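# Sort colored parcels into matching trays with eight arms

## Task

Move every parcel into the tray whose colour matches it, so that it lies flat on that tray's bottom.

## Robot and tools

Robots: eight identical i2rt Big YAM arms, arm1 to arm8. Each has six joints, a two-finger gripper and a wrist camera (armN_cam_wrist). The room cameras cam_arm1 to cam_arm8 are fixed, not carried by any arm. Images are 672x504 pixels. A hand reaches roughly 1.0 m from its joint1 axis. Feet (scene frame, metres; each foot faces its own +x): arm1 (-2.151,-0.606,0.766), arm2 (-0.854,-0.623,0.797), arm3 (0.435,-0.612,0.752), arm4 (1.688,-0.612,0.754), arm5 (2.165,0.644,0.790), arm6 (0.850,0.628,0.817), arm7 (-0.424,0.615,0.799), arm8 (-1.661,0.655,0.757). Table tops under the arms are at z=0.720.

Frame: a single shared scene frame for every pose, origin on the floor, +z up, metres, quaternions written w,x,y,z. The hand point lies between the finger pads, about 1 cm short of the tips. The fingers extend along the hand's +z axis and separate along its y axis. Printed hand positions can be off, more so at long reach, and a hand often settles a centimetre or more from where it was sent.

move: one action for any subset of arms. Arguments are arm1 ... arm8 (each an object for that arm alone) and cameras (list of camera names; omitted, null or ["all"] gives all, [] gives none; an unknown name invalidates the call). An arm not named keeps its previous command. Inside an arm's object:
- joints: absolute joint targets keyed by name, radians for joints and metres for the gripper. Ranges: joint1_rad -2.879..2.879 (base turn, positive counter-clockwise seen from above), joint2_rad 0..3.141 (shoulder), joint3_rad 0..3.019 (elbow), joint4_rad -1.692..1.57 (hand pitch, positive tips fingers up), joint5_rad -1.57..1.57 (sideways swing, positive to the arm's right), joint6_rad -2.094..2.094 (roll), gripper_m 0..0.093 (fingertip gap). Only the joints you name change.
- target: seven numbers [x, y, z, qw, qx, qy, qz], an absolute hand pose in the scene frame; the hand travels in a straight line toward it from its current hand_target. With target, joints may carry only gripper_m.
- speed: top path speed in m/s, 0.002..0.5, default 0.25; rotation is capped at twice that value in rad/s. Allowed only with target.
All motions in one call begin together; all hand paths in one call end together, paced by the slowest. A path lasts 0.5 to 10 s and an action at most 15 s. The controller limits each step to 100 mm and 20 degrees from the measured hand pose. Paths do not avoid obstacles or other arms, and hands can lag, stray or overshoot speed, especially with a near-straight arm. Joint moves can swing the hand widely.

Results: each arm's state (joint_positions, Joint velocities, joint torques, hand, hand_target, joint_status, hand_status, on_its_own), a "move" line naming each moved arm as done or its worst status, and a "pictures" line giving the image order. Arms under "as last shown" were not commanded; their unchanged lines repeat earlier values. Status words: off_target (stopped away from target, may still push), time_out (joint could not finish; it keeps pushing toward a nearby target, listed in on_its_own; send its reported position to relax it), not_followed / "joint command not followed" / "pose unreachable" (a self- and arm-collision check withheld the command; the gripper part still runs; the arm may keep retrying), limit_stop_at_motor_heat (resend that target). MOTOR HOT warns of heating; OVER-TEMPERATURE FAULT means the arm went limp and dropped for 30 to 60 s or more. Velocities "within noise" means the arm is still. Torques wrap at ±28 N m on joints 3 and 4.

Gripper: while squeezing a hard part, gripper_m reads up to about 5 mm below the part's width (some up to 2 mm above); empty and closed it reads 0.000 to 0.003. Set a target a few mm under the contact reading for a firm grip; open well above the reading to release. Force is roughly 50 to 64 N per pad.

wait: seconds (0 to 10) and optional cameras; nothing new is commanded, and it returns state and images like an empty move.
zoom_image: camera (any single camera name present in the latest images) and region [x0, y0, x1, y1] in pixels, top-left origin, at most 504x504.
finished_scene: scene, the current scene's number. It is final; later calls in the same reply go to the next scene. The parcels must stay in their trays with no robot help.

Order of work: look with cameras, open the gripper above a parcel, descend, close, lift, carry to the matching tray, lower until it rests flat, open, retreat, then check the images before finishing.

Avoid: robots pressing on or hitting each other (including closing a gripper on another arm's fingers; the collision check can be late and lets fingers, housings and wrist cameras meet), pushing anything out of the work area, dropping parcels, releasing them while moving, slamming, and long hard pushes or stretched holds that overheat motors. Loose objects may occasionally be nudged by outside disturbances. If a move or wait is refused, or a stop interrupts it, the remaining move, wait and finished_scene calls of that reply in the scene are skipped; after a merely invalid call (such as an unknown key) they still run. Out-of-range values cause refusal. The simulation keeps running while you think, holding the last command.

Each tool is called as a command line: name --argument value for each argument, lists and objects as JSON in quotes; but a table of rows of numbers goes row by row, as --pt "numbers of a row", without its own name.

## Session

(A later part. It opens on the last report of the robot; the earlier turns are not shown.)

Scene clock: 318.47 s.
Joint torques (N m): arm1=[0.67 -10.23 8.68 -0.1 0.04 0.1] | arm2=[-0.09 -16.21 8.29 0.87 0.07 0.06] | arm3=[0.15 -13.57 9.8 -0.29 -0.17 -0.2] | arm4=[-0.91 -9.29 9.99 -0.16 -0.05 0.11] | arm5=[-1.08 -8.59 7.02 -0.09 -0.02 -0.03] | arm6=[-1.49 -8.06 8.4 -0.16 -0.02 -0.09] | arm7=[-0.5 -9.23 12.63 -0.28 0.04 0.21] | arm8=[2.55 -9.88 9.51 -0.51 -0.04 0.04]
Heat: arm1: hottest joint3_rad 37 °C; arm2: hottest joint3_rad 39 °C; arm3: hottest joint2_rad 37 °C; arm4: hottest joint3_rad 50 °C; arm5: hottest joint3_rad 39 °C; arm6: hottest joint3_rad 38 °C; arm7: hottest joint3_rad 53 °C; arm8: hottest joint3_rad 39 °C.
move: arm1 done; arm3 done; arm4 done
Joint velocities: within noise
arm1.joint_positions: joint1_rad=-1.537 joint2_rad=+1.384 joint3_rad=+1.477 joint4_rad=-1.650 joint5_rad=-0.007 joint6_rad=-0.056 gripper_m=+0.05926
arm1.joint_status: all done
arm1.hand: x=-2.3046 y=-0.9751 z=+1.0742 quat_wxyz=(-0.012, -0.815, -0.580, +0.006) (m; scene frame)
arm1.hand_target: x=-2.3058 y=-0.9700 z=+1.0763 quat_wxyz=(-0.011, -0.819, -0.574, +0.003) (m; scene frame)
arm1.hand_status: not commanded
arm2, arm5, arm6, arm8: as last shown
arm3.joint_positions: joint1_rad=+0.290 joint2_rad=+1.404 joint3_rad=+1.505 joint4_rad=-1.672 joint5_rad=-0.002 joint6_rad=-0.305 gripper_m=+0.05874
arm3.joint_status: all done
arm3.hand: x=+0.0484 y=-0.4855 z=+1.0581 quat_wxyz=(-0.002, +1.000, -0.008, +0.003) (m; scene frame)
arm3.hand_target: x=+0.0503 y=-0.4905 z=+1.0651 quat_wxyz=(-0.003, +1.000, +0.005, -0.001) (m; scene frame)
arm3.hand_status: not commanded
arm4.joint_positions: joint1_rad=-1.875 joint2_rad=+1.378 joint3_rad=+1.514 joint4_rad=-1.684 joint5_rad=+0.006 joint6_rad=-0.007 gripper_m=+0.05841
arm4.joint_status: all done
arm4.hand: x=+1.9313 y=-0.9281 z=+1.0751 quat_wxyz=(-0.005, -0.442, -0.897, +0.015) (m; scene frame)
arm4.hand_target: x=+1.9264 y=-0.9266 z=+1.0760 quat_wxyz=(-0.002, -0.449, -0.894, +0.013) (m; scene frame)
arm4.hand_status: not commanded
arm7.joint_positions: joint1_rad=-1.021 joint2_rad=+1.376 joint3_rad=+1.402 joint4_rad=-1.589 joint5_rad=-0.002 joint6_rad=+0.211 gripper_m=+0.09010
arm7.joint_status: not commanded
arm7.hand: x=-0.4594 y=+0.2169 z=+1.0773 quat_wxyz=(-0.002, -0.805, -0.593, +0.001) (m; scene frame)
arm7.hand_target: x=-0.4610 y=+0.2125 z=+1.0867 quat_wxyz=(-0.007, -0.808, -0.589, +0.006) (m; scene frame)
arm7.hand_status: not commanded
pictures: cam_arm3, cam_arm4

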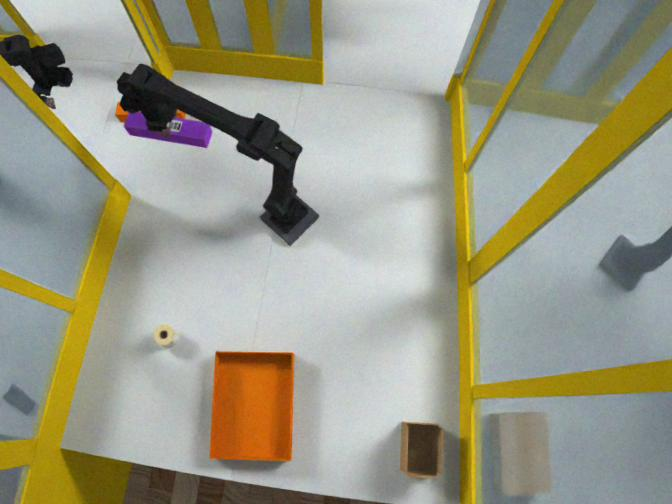

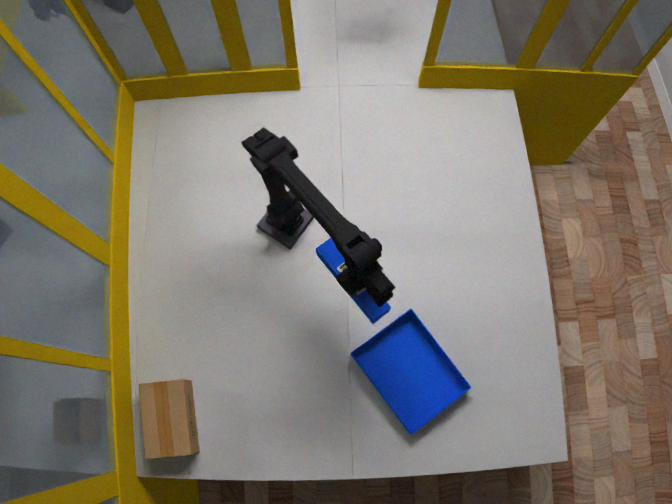

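move --arm1 '{"target":[-2.421,-1.253,0.88,0,0.8192,0.5736,0],"speed":0.4}' --arm4 '{"target":[2.127,-1.202,0.88,0,0.4555,0.8902,0],"speed":0.4}' --arm2 '{"target":[-0.52,-0.40,1.06,0,0,1,0],"speed":0.4}' --cameras '["cam_arm1","cam_arm4"]'

move --arm2 '{"joints":{"joint1_rad":-1.5,"joint6_rad":0.0}}' --arm3 '{"target":[-0.267,-0.425,0.85,0,1,0,0],"speed":0.35}' --arm1 '{"target":[-2.421,-1.253,0.80,0,0.8192,0.5736,0],"speed":0.15}' --arm4 '{"target":[2.127,-1.202,0.80,0,0.4555,0.8902,0],"speed":0.15}' --cameras '["cam_arm1","cam_arm4","cam_arm3"]'

Scene clock: 339.07 s.
Joint torques (N m): arm1=[1.44 -20.25 12.71 -0.21 0.18 0.09] | arm2=[0.79 -13.1 8.2 0.17 0.08 0.07] | arm3=[0.15 -13.68 9.77 -0.25 -0.18 -0.21] | arm4=[-1.73 -19.66 14.74 -0.24 -0.15 0.12] | arm5=[-0.62 -8.12 6.99 -0.09 -0.04 0.01] | arm6=[-1.49 -8.18 8.4 -0.14 -0.01 -0.09] | arm7=[-0.5 -9.47 12.64 -0.27 0.04 0.2] | arm8=[2.43 -9.64 9.54 -0.49 0.01 0.04]
Heat: arm1: hottest joint3_rad 37 °C; arm2: hottest joint3_rad 38 °C; arm3: hottest joint2_rad 34 °C; arm4: hottest joint3_rad 50 °C; arm5: hottest joint3_rad 39 °C; arm6: hottest joint3_rad 38 °C; arm7: hottest joint3_rad 53 °C; arm8: hottest joint3_rad 39 °C.
move: arm1 off_target; arm2 done; arm4 off_target
Joint velocities: within noise
arm1.joint_positions: joint1_rad=-1.537 joint2_rad=+2.266 joint3_rad=+2.186 joint4_rad=-1.519 joint5_rad=+0.004 joint6_rad=-0.050 gripper_m=+0.05926
arm1.joint_status: not commanded
arm1.hand: x=-2.4153 y=-1.2430 z=+0.8731 quat_wxyz=(+0.004, -0.816, -0.577, -0.009) (m; scene frame)
arm1.hand_target: x=-2.4209 y=-1.2524 z=+0.8802 quat_wxyz=(+0.000, -0.819, -0.573, +0.001) (m; scene frame)
arm1.hand_status: off_target (0.013 m and 1.3 deg from the pose sent, 0.358 m and 1.8 deg at the start)
arm2.joint_positions: joint1_rad=-1.898 joint2_rad=+1.392 joint3_rad=+1.373 joint4_rad=-1.543 joint5_rad=+0.000 joint6_rad=+0.577 gripper_m=+0.08993
arm2.joint_status: not commanded
arm2.hand: x=-0.5154 y=-0.4004 z=+1.0596 quat_wxyz=(-0.004, +0.003, -1.000, -0.003) (m; scene frame)
arm2.hand_target: x=-0.5200 y=-0.4001 z=+1.0600 quat_wxyz=(+0.000, +0.000, -1.000, +0.000) (m; scene frame)
arm2.hand_status: done (0.005 m and 0.6 deg from the pose sent, 0.114 m and 1.0 deg at the start)
arm3, arm5, arm6, arm7, arm8: as last shown
arm4.joint_positions: joint1_rad=-1.875 joint2_rad=+2.414 joint3_rad=+2.516 joint4_rad=-1.684 joint5_rad=-0.013 joint6_rad=+0.001 gripper_m=+0.05841
arm4.joint_status: not commanded
arm4.hand: x=+2.1291 y=-1.1891 z=+0.8790 quat_wxyz=(+0.005, -0.446, -0.895, -0.001) (m; scene frame)
arm4.hand_target: x=+2.1264 y=-1.2014 z=+0.8798 quat_wxyz=(-0.003, -0.456, -0.890, +0.001) (m; scene frame)
arm4.hand_status: off_target (0.013 m and 1.4 deg from the pose sent, 0.389 m and 2.5 deg at the start; a joint's target at an end of its range on 25 of 80 steps)
arm8.hand: x=-1.7632 y=+0.2583 z=+1.0250 quat_wxyz=(-0.008, -0.829, -0.559, +0.008) (m; scene frame)
pictures: cam_arm1, cam_arm4

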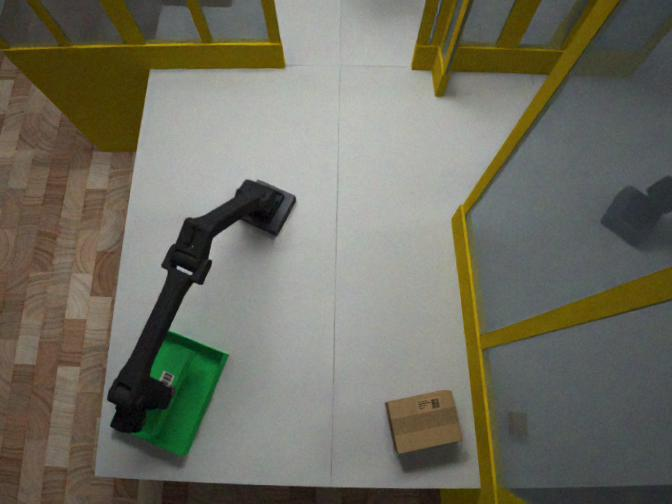

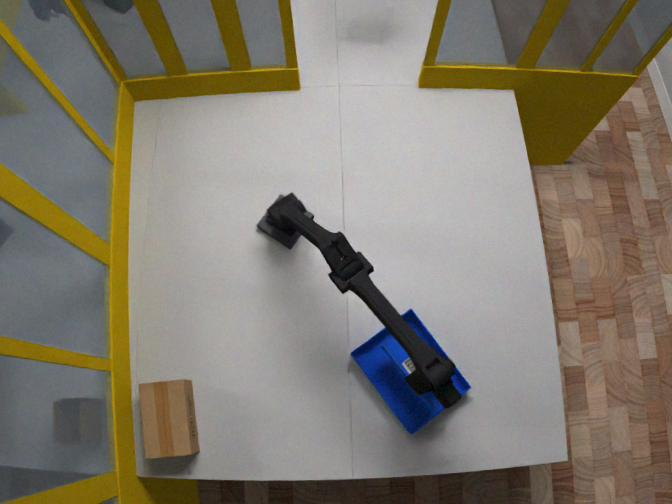

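Scene clock: 341.47 s.
Joint torques (N m): arm1=[1.32 -20.48 7.91 0.76 0.18 0.08] | arm2=[0.26 -13.1 8.21 0.18 0.02 -0.19] | arm3=[0.32 -25.41 14.31 -0.36 -0.29 0.13] | arm4=[-1.55 -19.84 9.81 0.76 -0.15 0.12] | arm5=[-0.67 -8.35 7.16 0.09 -0.07 -0.04] | arm6=[-1.49 -8.12 8.4 -0.14 -0.01 -0.09] | arm7=[-0.5 -9.23 12.59 -0.27 0.03 0.2] | arm8=[2.37 -9.7 9.54 -0.49 -0.02 0.04]
Heat: arm1: hottest joint3_rad 37 °C; arm2: hottest joint3_rad 38 °C; arm3: hottest joint3_rad 35 °C; arm4: hottest joint3_rad 50 °C; arm5: hottest joint3_rad 39 °C; arm6: hottest joint3_rad 38 °C; arm7: hottest joint3_rad 53 °C; arm8: hottest joint3_rad 39 °C.
move: arm1 off_target; arm2 done; arm3 off_target; arm4 off_target
Joint velocities: within noise
arm1.joint_positions: joint1_rad=-1.537 joint2_rad=+2.304 joint3_rad=+2.105 joint4_rad=-1.365 joint5_rad=+0.004 joint6_rad=-0.050 gripper_m=+0.05926
arm1.joint_status: not commanded
arm1.hand: x=-2.4195 y=-1.2543 z=+0.8172 quat_wxyz=(-0.005, -0.816, -0.577, +0.006) (m; scene frame)
arm1.hand_target: x=-2.4210 y=-1.2527 z=+0.8003 quat_wxyz=(+0.000, -0.819, -0.573, +0.000) (m; scene frame)
arm1.hand_status: off_target (0.017 m and 1.1 deg from the pose sent, 0.074 m and 1.3 deg at the start)
arm2.joint_positions: joint1_rad=-1.501 joint2_rad=+1.392 joint3_rad=+1.373 joint4_rad=-1.543 joint5_rad=+0.000 joint6_rad=+0.014 gripper_m=+0.08994
arm2.joint_status: all done
arm2.hand: x=-0.6278 y=-0.2869 z=+1.0598 quat_wxyz=(-0.004, +0.465, -0.886, -0.002) (m; scene frame)
arm2.hand_target: x=-0.6300 y=-0.2897 z=+1.0601 quat_wxyz=(+0.000, +0.471, -0.882, +0.000) (m; scene frame)
arm2.hand_status: not commanded
arm3.joint_positions: joint1_rad=+0.335 joint2_rad=+2.366 joint3_rad=+2.323 joint4_rad=-1.561 joint5_rad=-0.004 joint6_rad=-0.278 gripper_m=+0.05874
arm3.joint_status: not commanded
arm3.hand: x=-0.2514 y=-0.4187 z=+0.8335 quat_wxyz=(+0.004, +1.000, +0.002, +0.019) (m; scene frame)
arm3.hand_target: x=-0.2658 y=-0.4253 z=+0.8501 quat_wxyz=(+0.000, +1.000, +0.000, -0.001) (m; scene frame)
arm3.hand_status: off_target (0.024 m and 2.2 deg from the pose sent, 0.383 m and 1.0 deg at the start)
arm4.joint_positions: joint1_rad=-1.875 joint2_rad=+2.414 joint3_rad=+2.364 joint4_rad=-1.502 joint5_rad=-0.013 joint6_rad=+0.002 gripper_m=+0.05841
arm4.joint_status: not commanded
arm4.hand: x=+2.1338 y=-1.1969 z=+0.8211 quat_wxyz=(-0.009, -0.446, -0.895, +0.006) (m; scene frame)
arm4.hand_target: x=+2.1266 y=-1.2015 z=+0.8001 quat_wxyz=(+0.000, -0.456, -0.890, +0.000) (m; scene frame)
arm4.hand_status: off_target (0.023 m and 1.7 deg from the pose sent, 0.080 m and 1.4 deg at the start)
arm5.joint_positions: joint1_rad=+1.579 joint2_rad=+1.395 joint3_rad=+1.299 joint4_rad=-1.456 joint5_rad=+0.000 joint6_rad=+0.107 gripper_m=+0.08988
arm5.joint_status: not commanded
arm5.hand: x=+2.0615 y=+0.2485 z=+1.0203 quat_wxyz=(+0.005, +0.822, +0.569, -0.004) (m; scene frame)
arm5.hand_target: x=+2.0599 y=+0.2500 z=+1.0201 quat_wxyz=(+0.000, +0.824, +0.566, +0.000) (m; scene frame)
arm5.hand_status: not commanded
arm6, arm7: as last shown
arm8.joint_positions: joint1_rad=+0.355 joint2_rad=+1.396 joint3_rad=+1.390 joint4_rad=-1.543 joint5_rad=-0.001 joint6_rad=+0.132 gripper_m=+0.08993
arm8.joint_status: not commanded
arm8.hand: x=-1.7632 y=+0.2583 z=+1.0250 quat_wxyz=(-0.008, -0.829, -0.559, +0.008) (m; scene frame)
arm8.hand_target: x=-1.7601 y=+0.2601 z=+1.0200 quat_wxyz=(+0.000, -0.829, -0.559, +0.000) (m; scene frame)
arm8.hand_status: not commanded
pictures: cam_arm1, cam_arm3, cam_arm4

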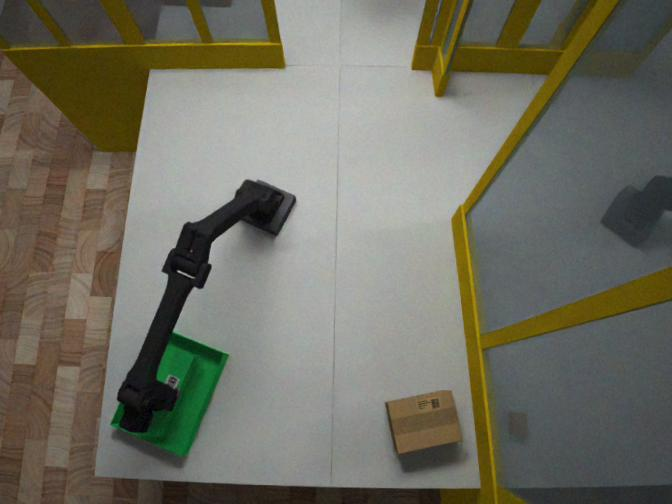

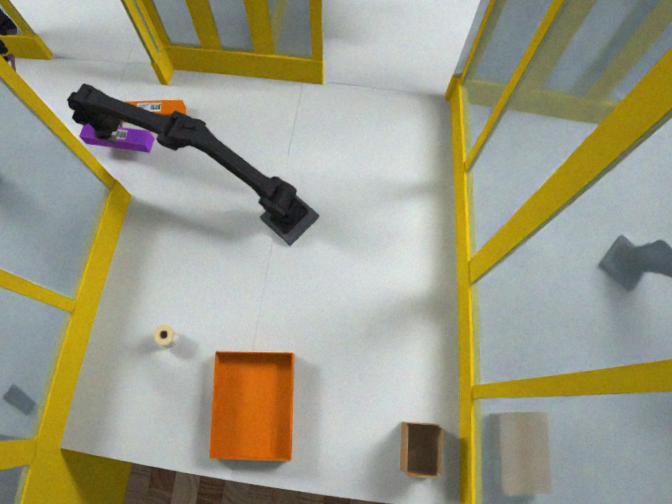

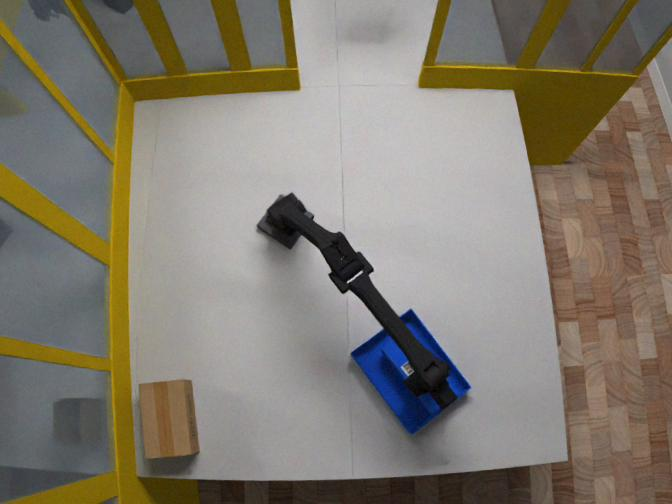

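zoom_image --camera "cam_arm4" --region '[330, 290, 490, 450]'

zoom_image --camera "cam_arm1" --region '[90, 310, 250, 470]'

Scaled by 3.150.

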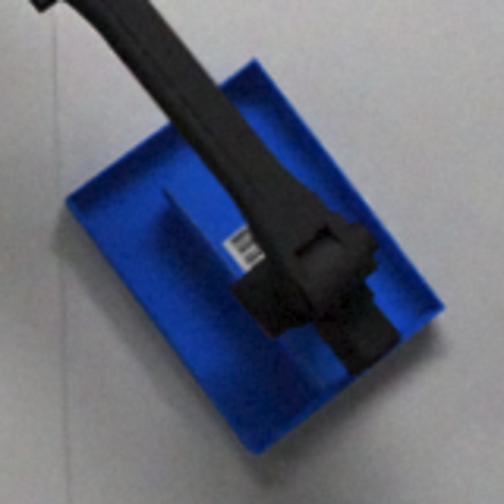

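Scaled by 3.150.

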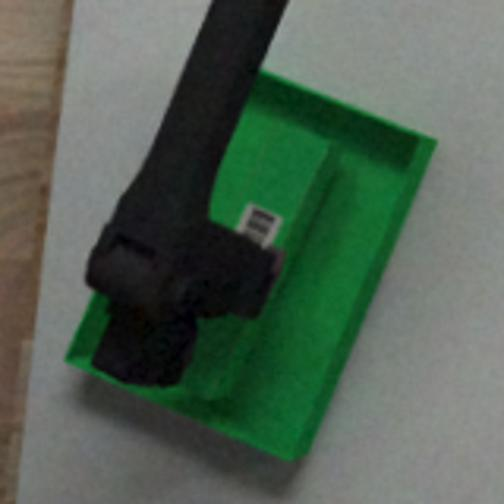

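move --arm1 '{"target":[-2.416,-1.241,0.805,0,0.8192,0.5736,0],"speed":0.12}' --arm4 '{"target":[2.113,-1.184,0.807,0,0.4555,0.8902,0],"speed":0.12}' --arm3 '{"target":[-0.267,-0.425,0.79,0,1,0,0],"speed":0.15}' --cameras '[]'

move --arm1 '{"target":[-2.416,-1.241,0.78,0,0.8192,0.5736,0],"speed":0.12}' --arm4 '{"target":[2.113,-1.184,0.78,0,0.4555,0.8902,0],"speed":0.12}' --arm3 '{"target":[-0.267,-0.425,0.777,0,1,0,0],"speed":0.08}' --cameras '["cam_arm1","cam_arm4"]'

Scene clock: 364.90 s.
Joint torques (N m): arm1=[1.03 -22.12 7.77 0.8 0.18 0.08] | arm2=[0.32 -13.1 8.21 0.18 0.02 -0.19] | arm3=[0.32 -25.7 9.58 0.58 -0.27 0.12] | arm4=[-1.61 -21.89 9.58 0.68 -0.14 0.11] | arm5=[-0.56 -8.23 7.09 -0.03 -0.06 -0.07] | arm6=[-1.49 -8.12 8.42 -0.14 -0.01 -0.09] | arm7=[-0.73 -9.23 12.56 -0.31 0.03 0.21] | arm8=[2.26 -9.7 9.55 -0.53 -0.02 0.02]
Heat: arm1: hottest joint3_rad 36 °C; arm2: hottest joint3_rad 38 °C; arm3: hottest joint3_rad 36 °C; arm4: hottest joint3_rad 47 °C; arm5: hottest joint3_rad 39 °C; arm6: hottest joint3_rad 38 °C; arm7: hottest joint3_rad 54 °C; arm8: hottest joint3_rad 39 °C.
move: arm1 done; arm3 off_target; arm4 done
Joint velocities: within noise
arm1.joint_positions: joint1_rad=-1.537 joint2_rad=+2.285 joint3_rad=+2.040 joint4_rad=-1.342 joint5_rad=+0.004 joint6_rad=-0.050 gripper_m=+0.05926
arm1.joint_status: not commanded
arm1.hand: x=-2.4141 y=-1.2414 z=+0.8054 quat_wxyz=(+0.001, -0.816, -0.577, -0.004) (m; scene frame)
arm1.hand_target: x=-2.4161 y=-1.2410 z=+0.8051 quat_wxyz=(+0.000, -0.819, -0.573, +0.000) (m; scene frame)
arm1.hand_status: done (0.002 m and 0.7 deg from the pose sent, 0.018 m and 1.0 deg at the start)
arm2, arm5, arm7, arm8: as last shown
arm2.joint_positions: joint1_rad=-1.501 joint2_rad=+1.392 joint3_rad=+1.373 joint4_rad=-1.543 joint5_rad=+0.000 joint6_rad=+0.013 gripper_m=+0.08994
arm2.hand: x=-0.6278 y=-0.2869 z=+1.0598 quat_wxyz=(-0.004, +0.465, -0.885, -0.002) (m; scene frame)
arm3.joint_positions: joint1_rad=+0.335 joint2_rad=+2.399 joint3_rad=+2.262 joint4_rad=-1.451 joint5_rad=-0.004 joint6_rad=-0.278 gripper_m=+0.05874
arm3.joint_status: not commanded
arm3.hand: x=-0.2586 y=-0.4164 z=+0.7873 quat_wxyz=(+0.001, +1.000, +0.001, +0.011) (m; scene frame)
arm3.hand_target: x=-0.2668 y=-0.4250 z=+0.7903 quat_wxyz=(+0.000, +1.000, +0.000, +0.000) (m; scene frame)
arm3.hand_status: off_target (0.012 m and 1.2 deg from the pose sent, 0.047 m and 2.2 deg at the start)
arm4.joint_positions: joint1_rad=-1.876 joint2_rad=+2.356 joint3_rad=+2.209 joint4_rad=-1.439 joint5_rad=-0.013 joint6_rad=+0.002 gripper_m=+0.05842
arm4.joint_status: not commanded
arm4.hand: x=+2.1187 y=-1.1777 z=+0.8027 quat_wxyz=(+0.007, -0.447, -0.895, -0.002) (m; scene frame)
arm4.hand_target: x=+2.1130 y=-1.1840 z=+0.8070 quat_wxyz=(+0.000, -0.455, -0.890, +0.000) (m; scene frame)
arm4.hand_status: done (0.010 m and 1.4 deg from the pose sent, 0.028 m and 1.7 deg at the start)
arm6.joint_positions: joint1_rad=-1.162 joint2_rad=+1.375 joint3_rad=+1.189 joint4_rad=-1.387 joint5_rad=+0.001 joint6_rad=+0.093 gripper_m=+0.08990
arm6.joint_status: not commanded
arm6.hand: x=+0.7688 y=+0.2473 z=+1.0159 quat_wxyz=(+0.001, -0.806, -0.592, +0.000) (m; scene frame)
arm6.hand_target: x=+0.7651 y=+0.2500 z=+1.0200 quat_wxyz=(+0.000, -0.809, -0.588, +0.000) (m; scene frame)
arm6.hand_status: not commanded
pictures: none
No camera images: "cameras" was empty.

Scene clock: 365.93 s.
Joint torques (N m): arm1=[1.14 -20.48 7.61 0.79 0.18 0.07] | arm2=[0.26 -13.1 8.21 0.18 0.02 -0.19] | arm3=[0.26 -25.99 9.2 0.7 -0.27 0.12] | arm4=[-1.55 -20.6 9.51 0.68 -0.14 0.11] | arm5=[-1.14 -8.06 6.95 0.05 -0.02 -0.04] | arm6=[-1.44 -8.12 8.42 -0.14 -0.01 -0.1] | arm7=[-0.44 -9.29 12.59 -0.28 0.03 0.2] | arm8=[2.43 -9.88 9.54 -0.53 -0.04 0.03]
Heat: arm1: hottest joint3_rad 36 °C; arm2: hottest joint3_rad 38 °C; arm3: hottest joint3_rad 36 °C; arm4: hottest joint3_rad 47 °C; arm5: hottest joint3_rad 39 °C; arm6: hottest joint3_rad 38 °C; arm7: hottest joint3_rad 54 °C; arm8: hottest joint3_rad 39 °C.
move: arm1 off_target; arm3 off_target; arm4 off_target
Joint velocities: within noise
arm1.joint_positions: joint1_rad=-1.537 joint2_rad=+2.285 joint3_rad=+2.009 joint4_rad=-1.291 joint5_rad=+0.004 joint6_rad=-0.050 gripper_m=+0.05926
arm1.joint_status: not commanded
arm1.hand: x=-2.4148 y=-1.2434 z=+0.7941 quat_wxyz=(-0.005, -0.816, -0.577, +0.005) (m; scene frame)
arm1.hand_target: x=-2.4160 y=-1.2407 z=+0.7802 quat_wxyz=(+0.000, -0.819, -0.573, +0.000) (m; scene frame)
arm1.hand_status: off_target (0.014 m and 0.9 deg from the pose sent, 0.025 m and 0.7 deg at the start)
arm2, arm5, arm6, arm7, arm8: as last shown
arm3.joint_positions: joint1_rad=+0.335 joint2_rad=+2.399 joint3_rad=+2.247 joint4_rad=-1.424 joint5_rad=-0.004 joint6_rad=-0.278 gripper_m=+0.05874
arm3.joint_status: not commanded
arm3.hand: x=-0.2608 y=-0.4157 z=+0.7816 quat_wxyz=(+0.000, +1.000, +0.001, +0.005) (m; scene frame)
arm3.hand_target: x=-0.2668 y=-0.4249 z=+0.7772 quat_wxyz=(+0.000, +1.000, +0.000, +0.000) (m; scene frame)
arm3.hand_status: off_target (0.012 m and 0.6 deg from the pose sent, 0.016 m and 1.3 deg at the start)
arm4.joint_positions: joint1_rad=-1.876 joint2_rad=+2.356 joint3_rad=+2.169 joint4_rad=-1.382 joint5_rad=-0.013 joint6_rad=+0.002 gripper_m=+0.05842
arm4.joint_status: not commanded
arm4.hand: x=+2.1195 y=-1.1791 z=+0.7873 quat_wxyz=(+0.000, -0.447, -0.895, +0.001) (m; scene frame)
arm4.hand_target: x=+2.1130 y=-1.1839 z=+0.7800 quat_wxyz=(+0.000, -0.455, -0.890, +0.000) (m; scene frame)
arm4.hand_status: off_target (0.011 m and 1.1 deg from the pose sent, 0.024 m and 1.4 deg at the start)
pictures: cam_arm1, cam_arm4

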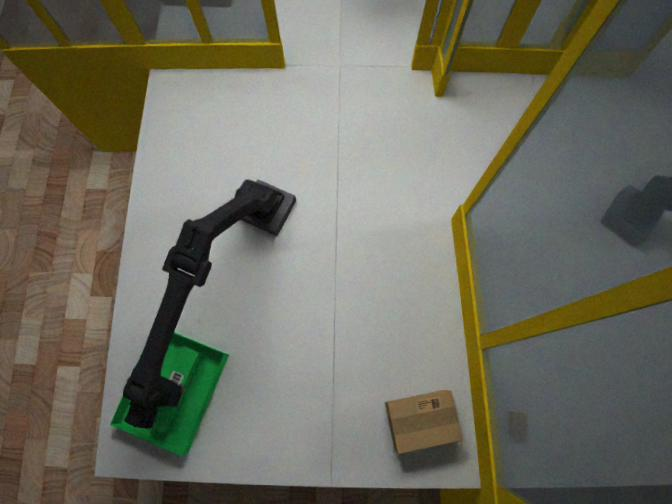

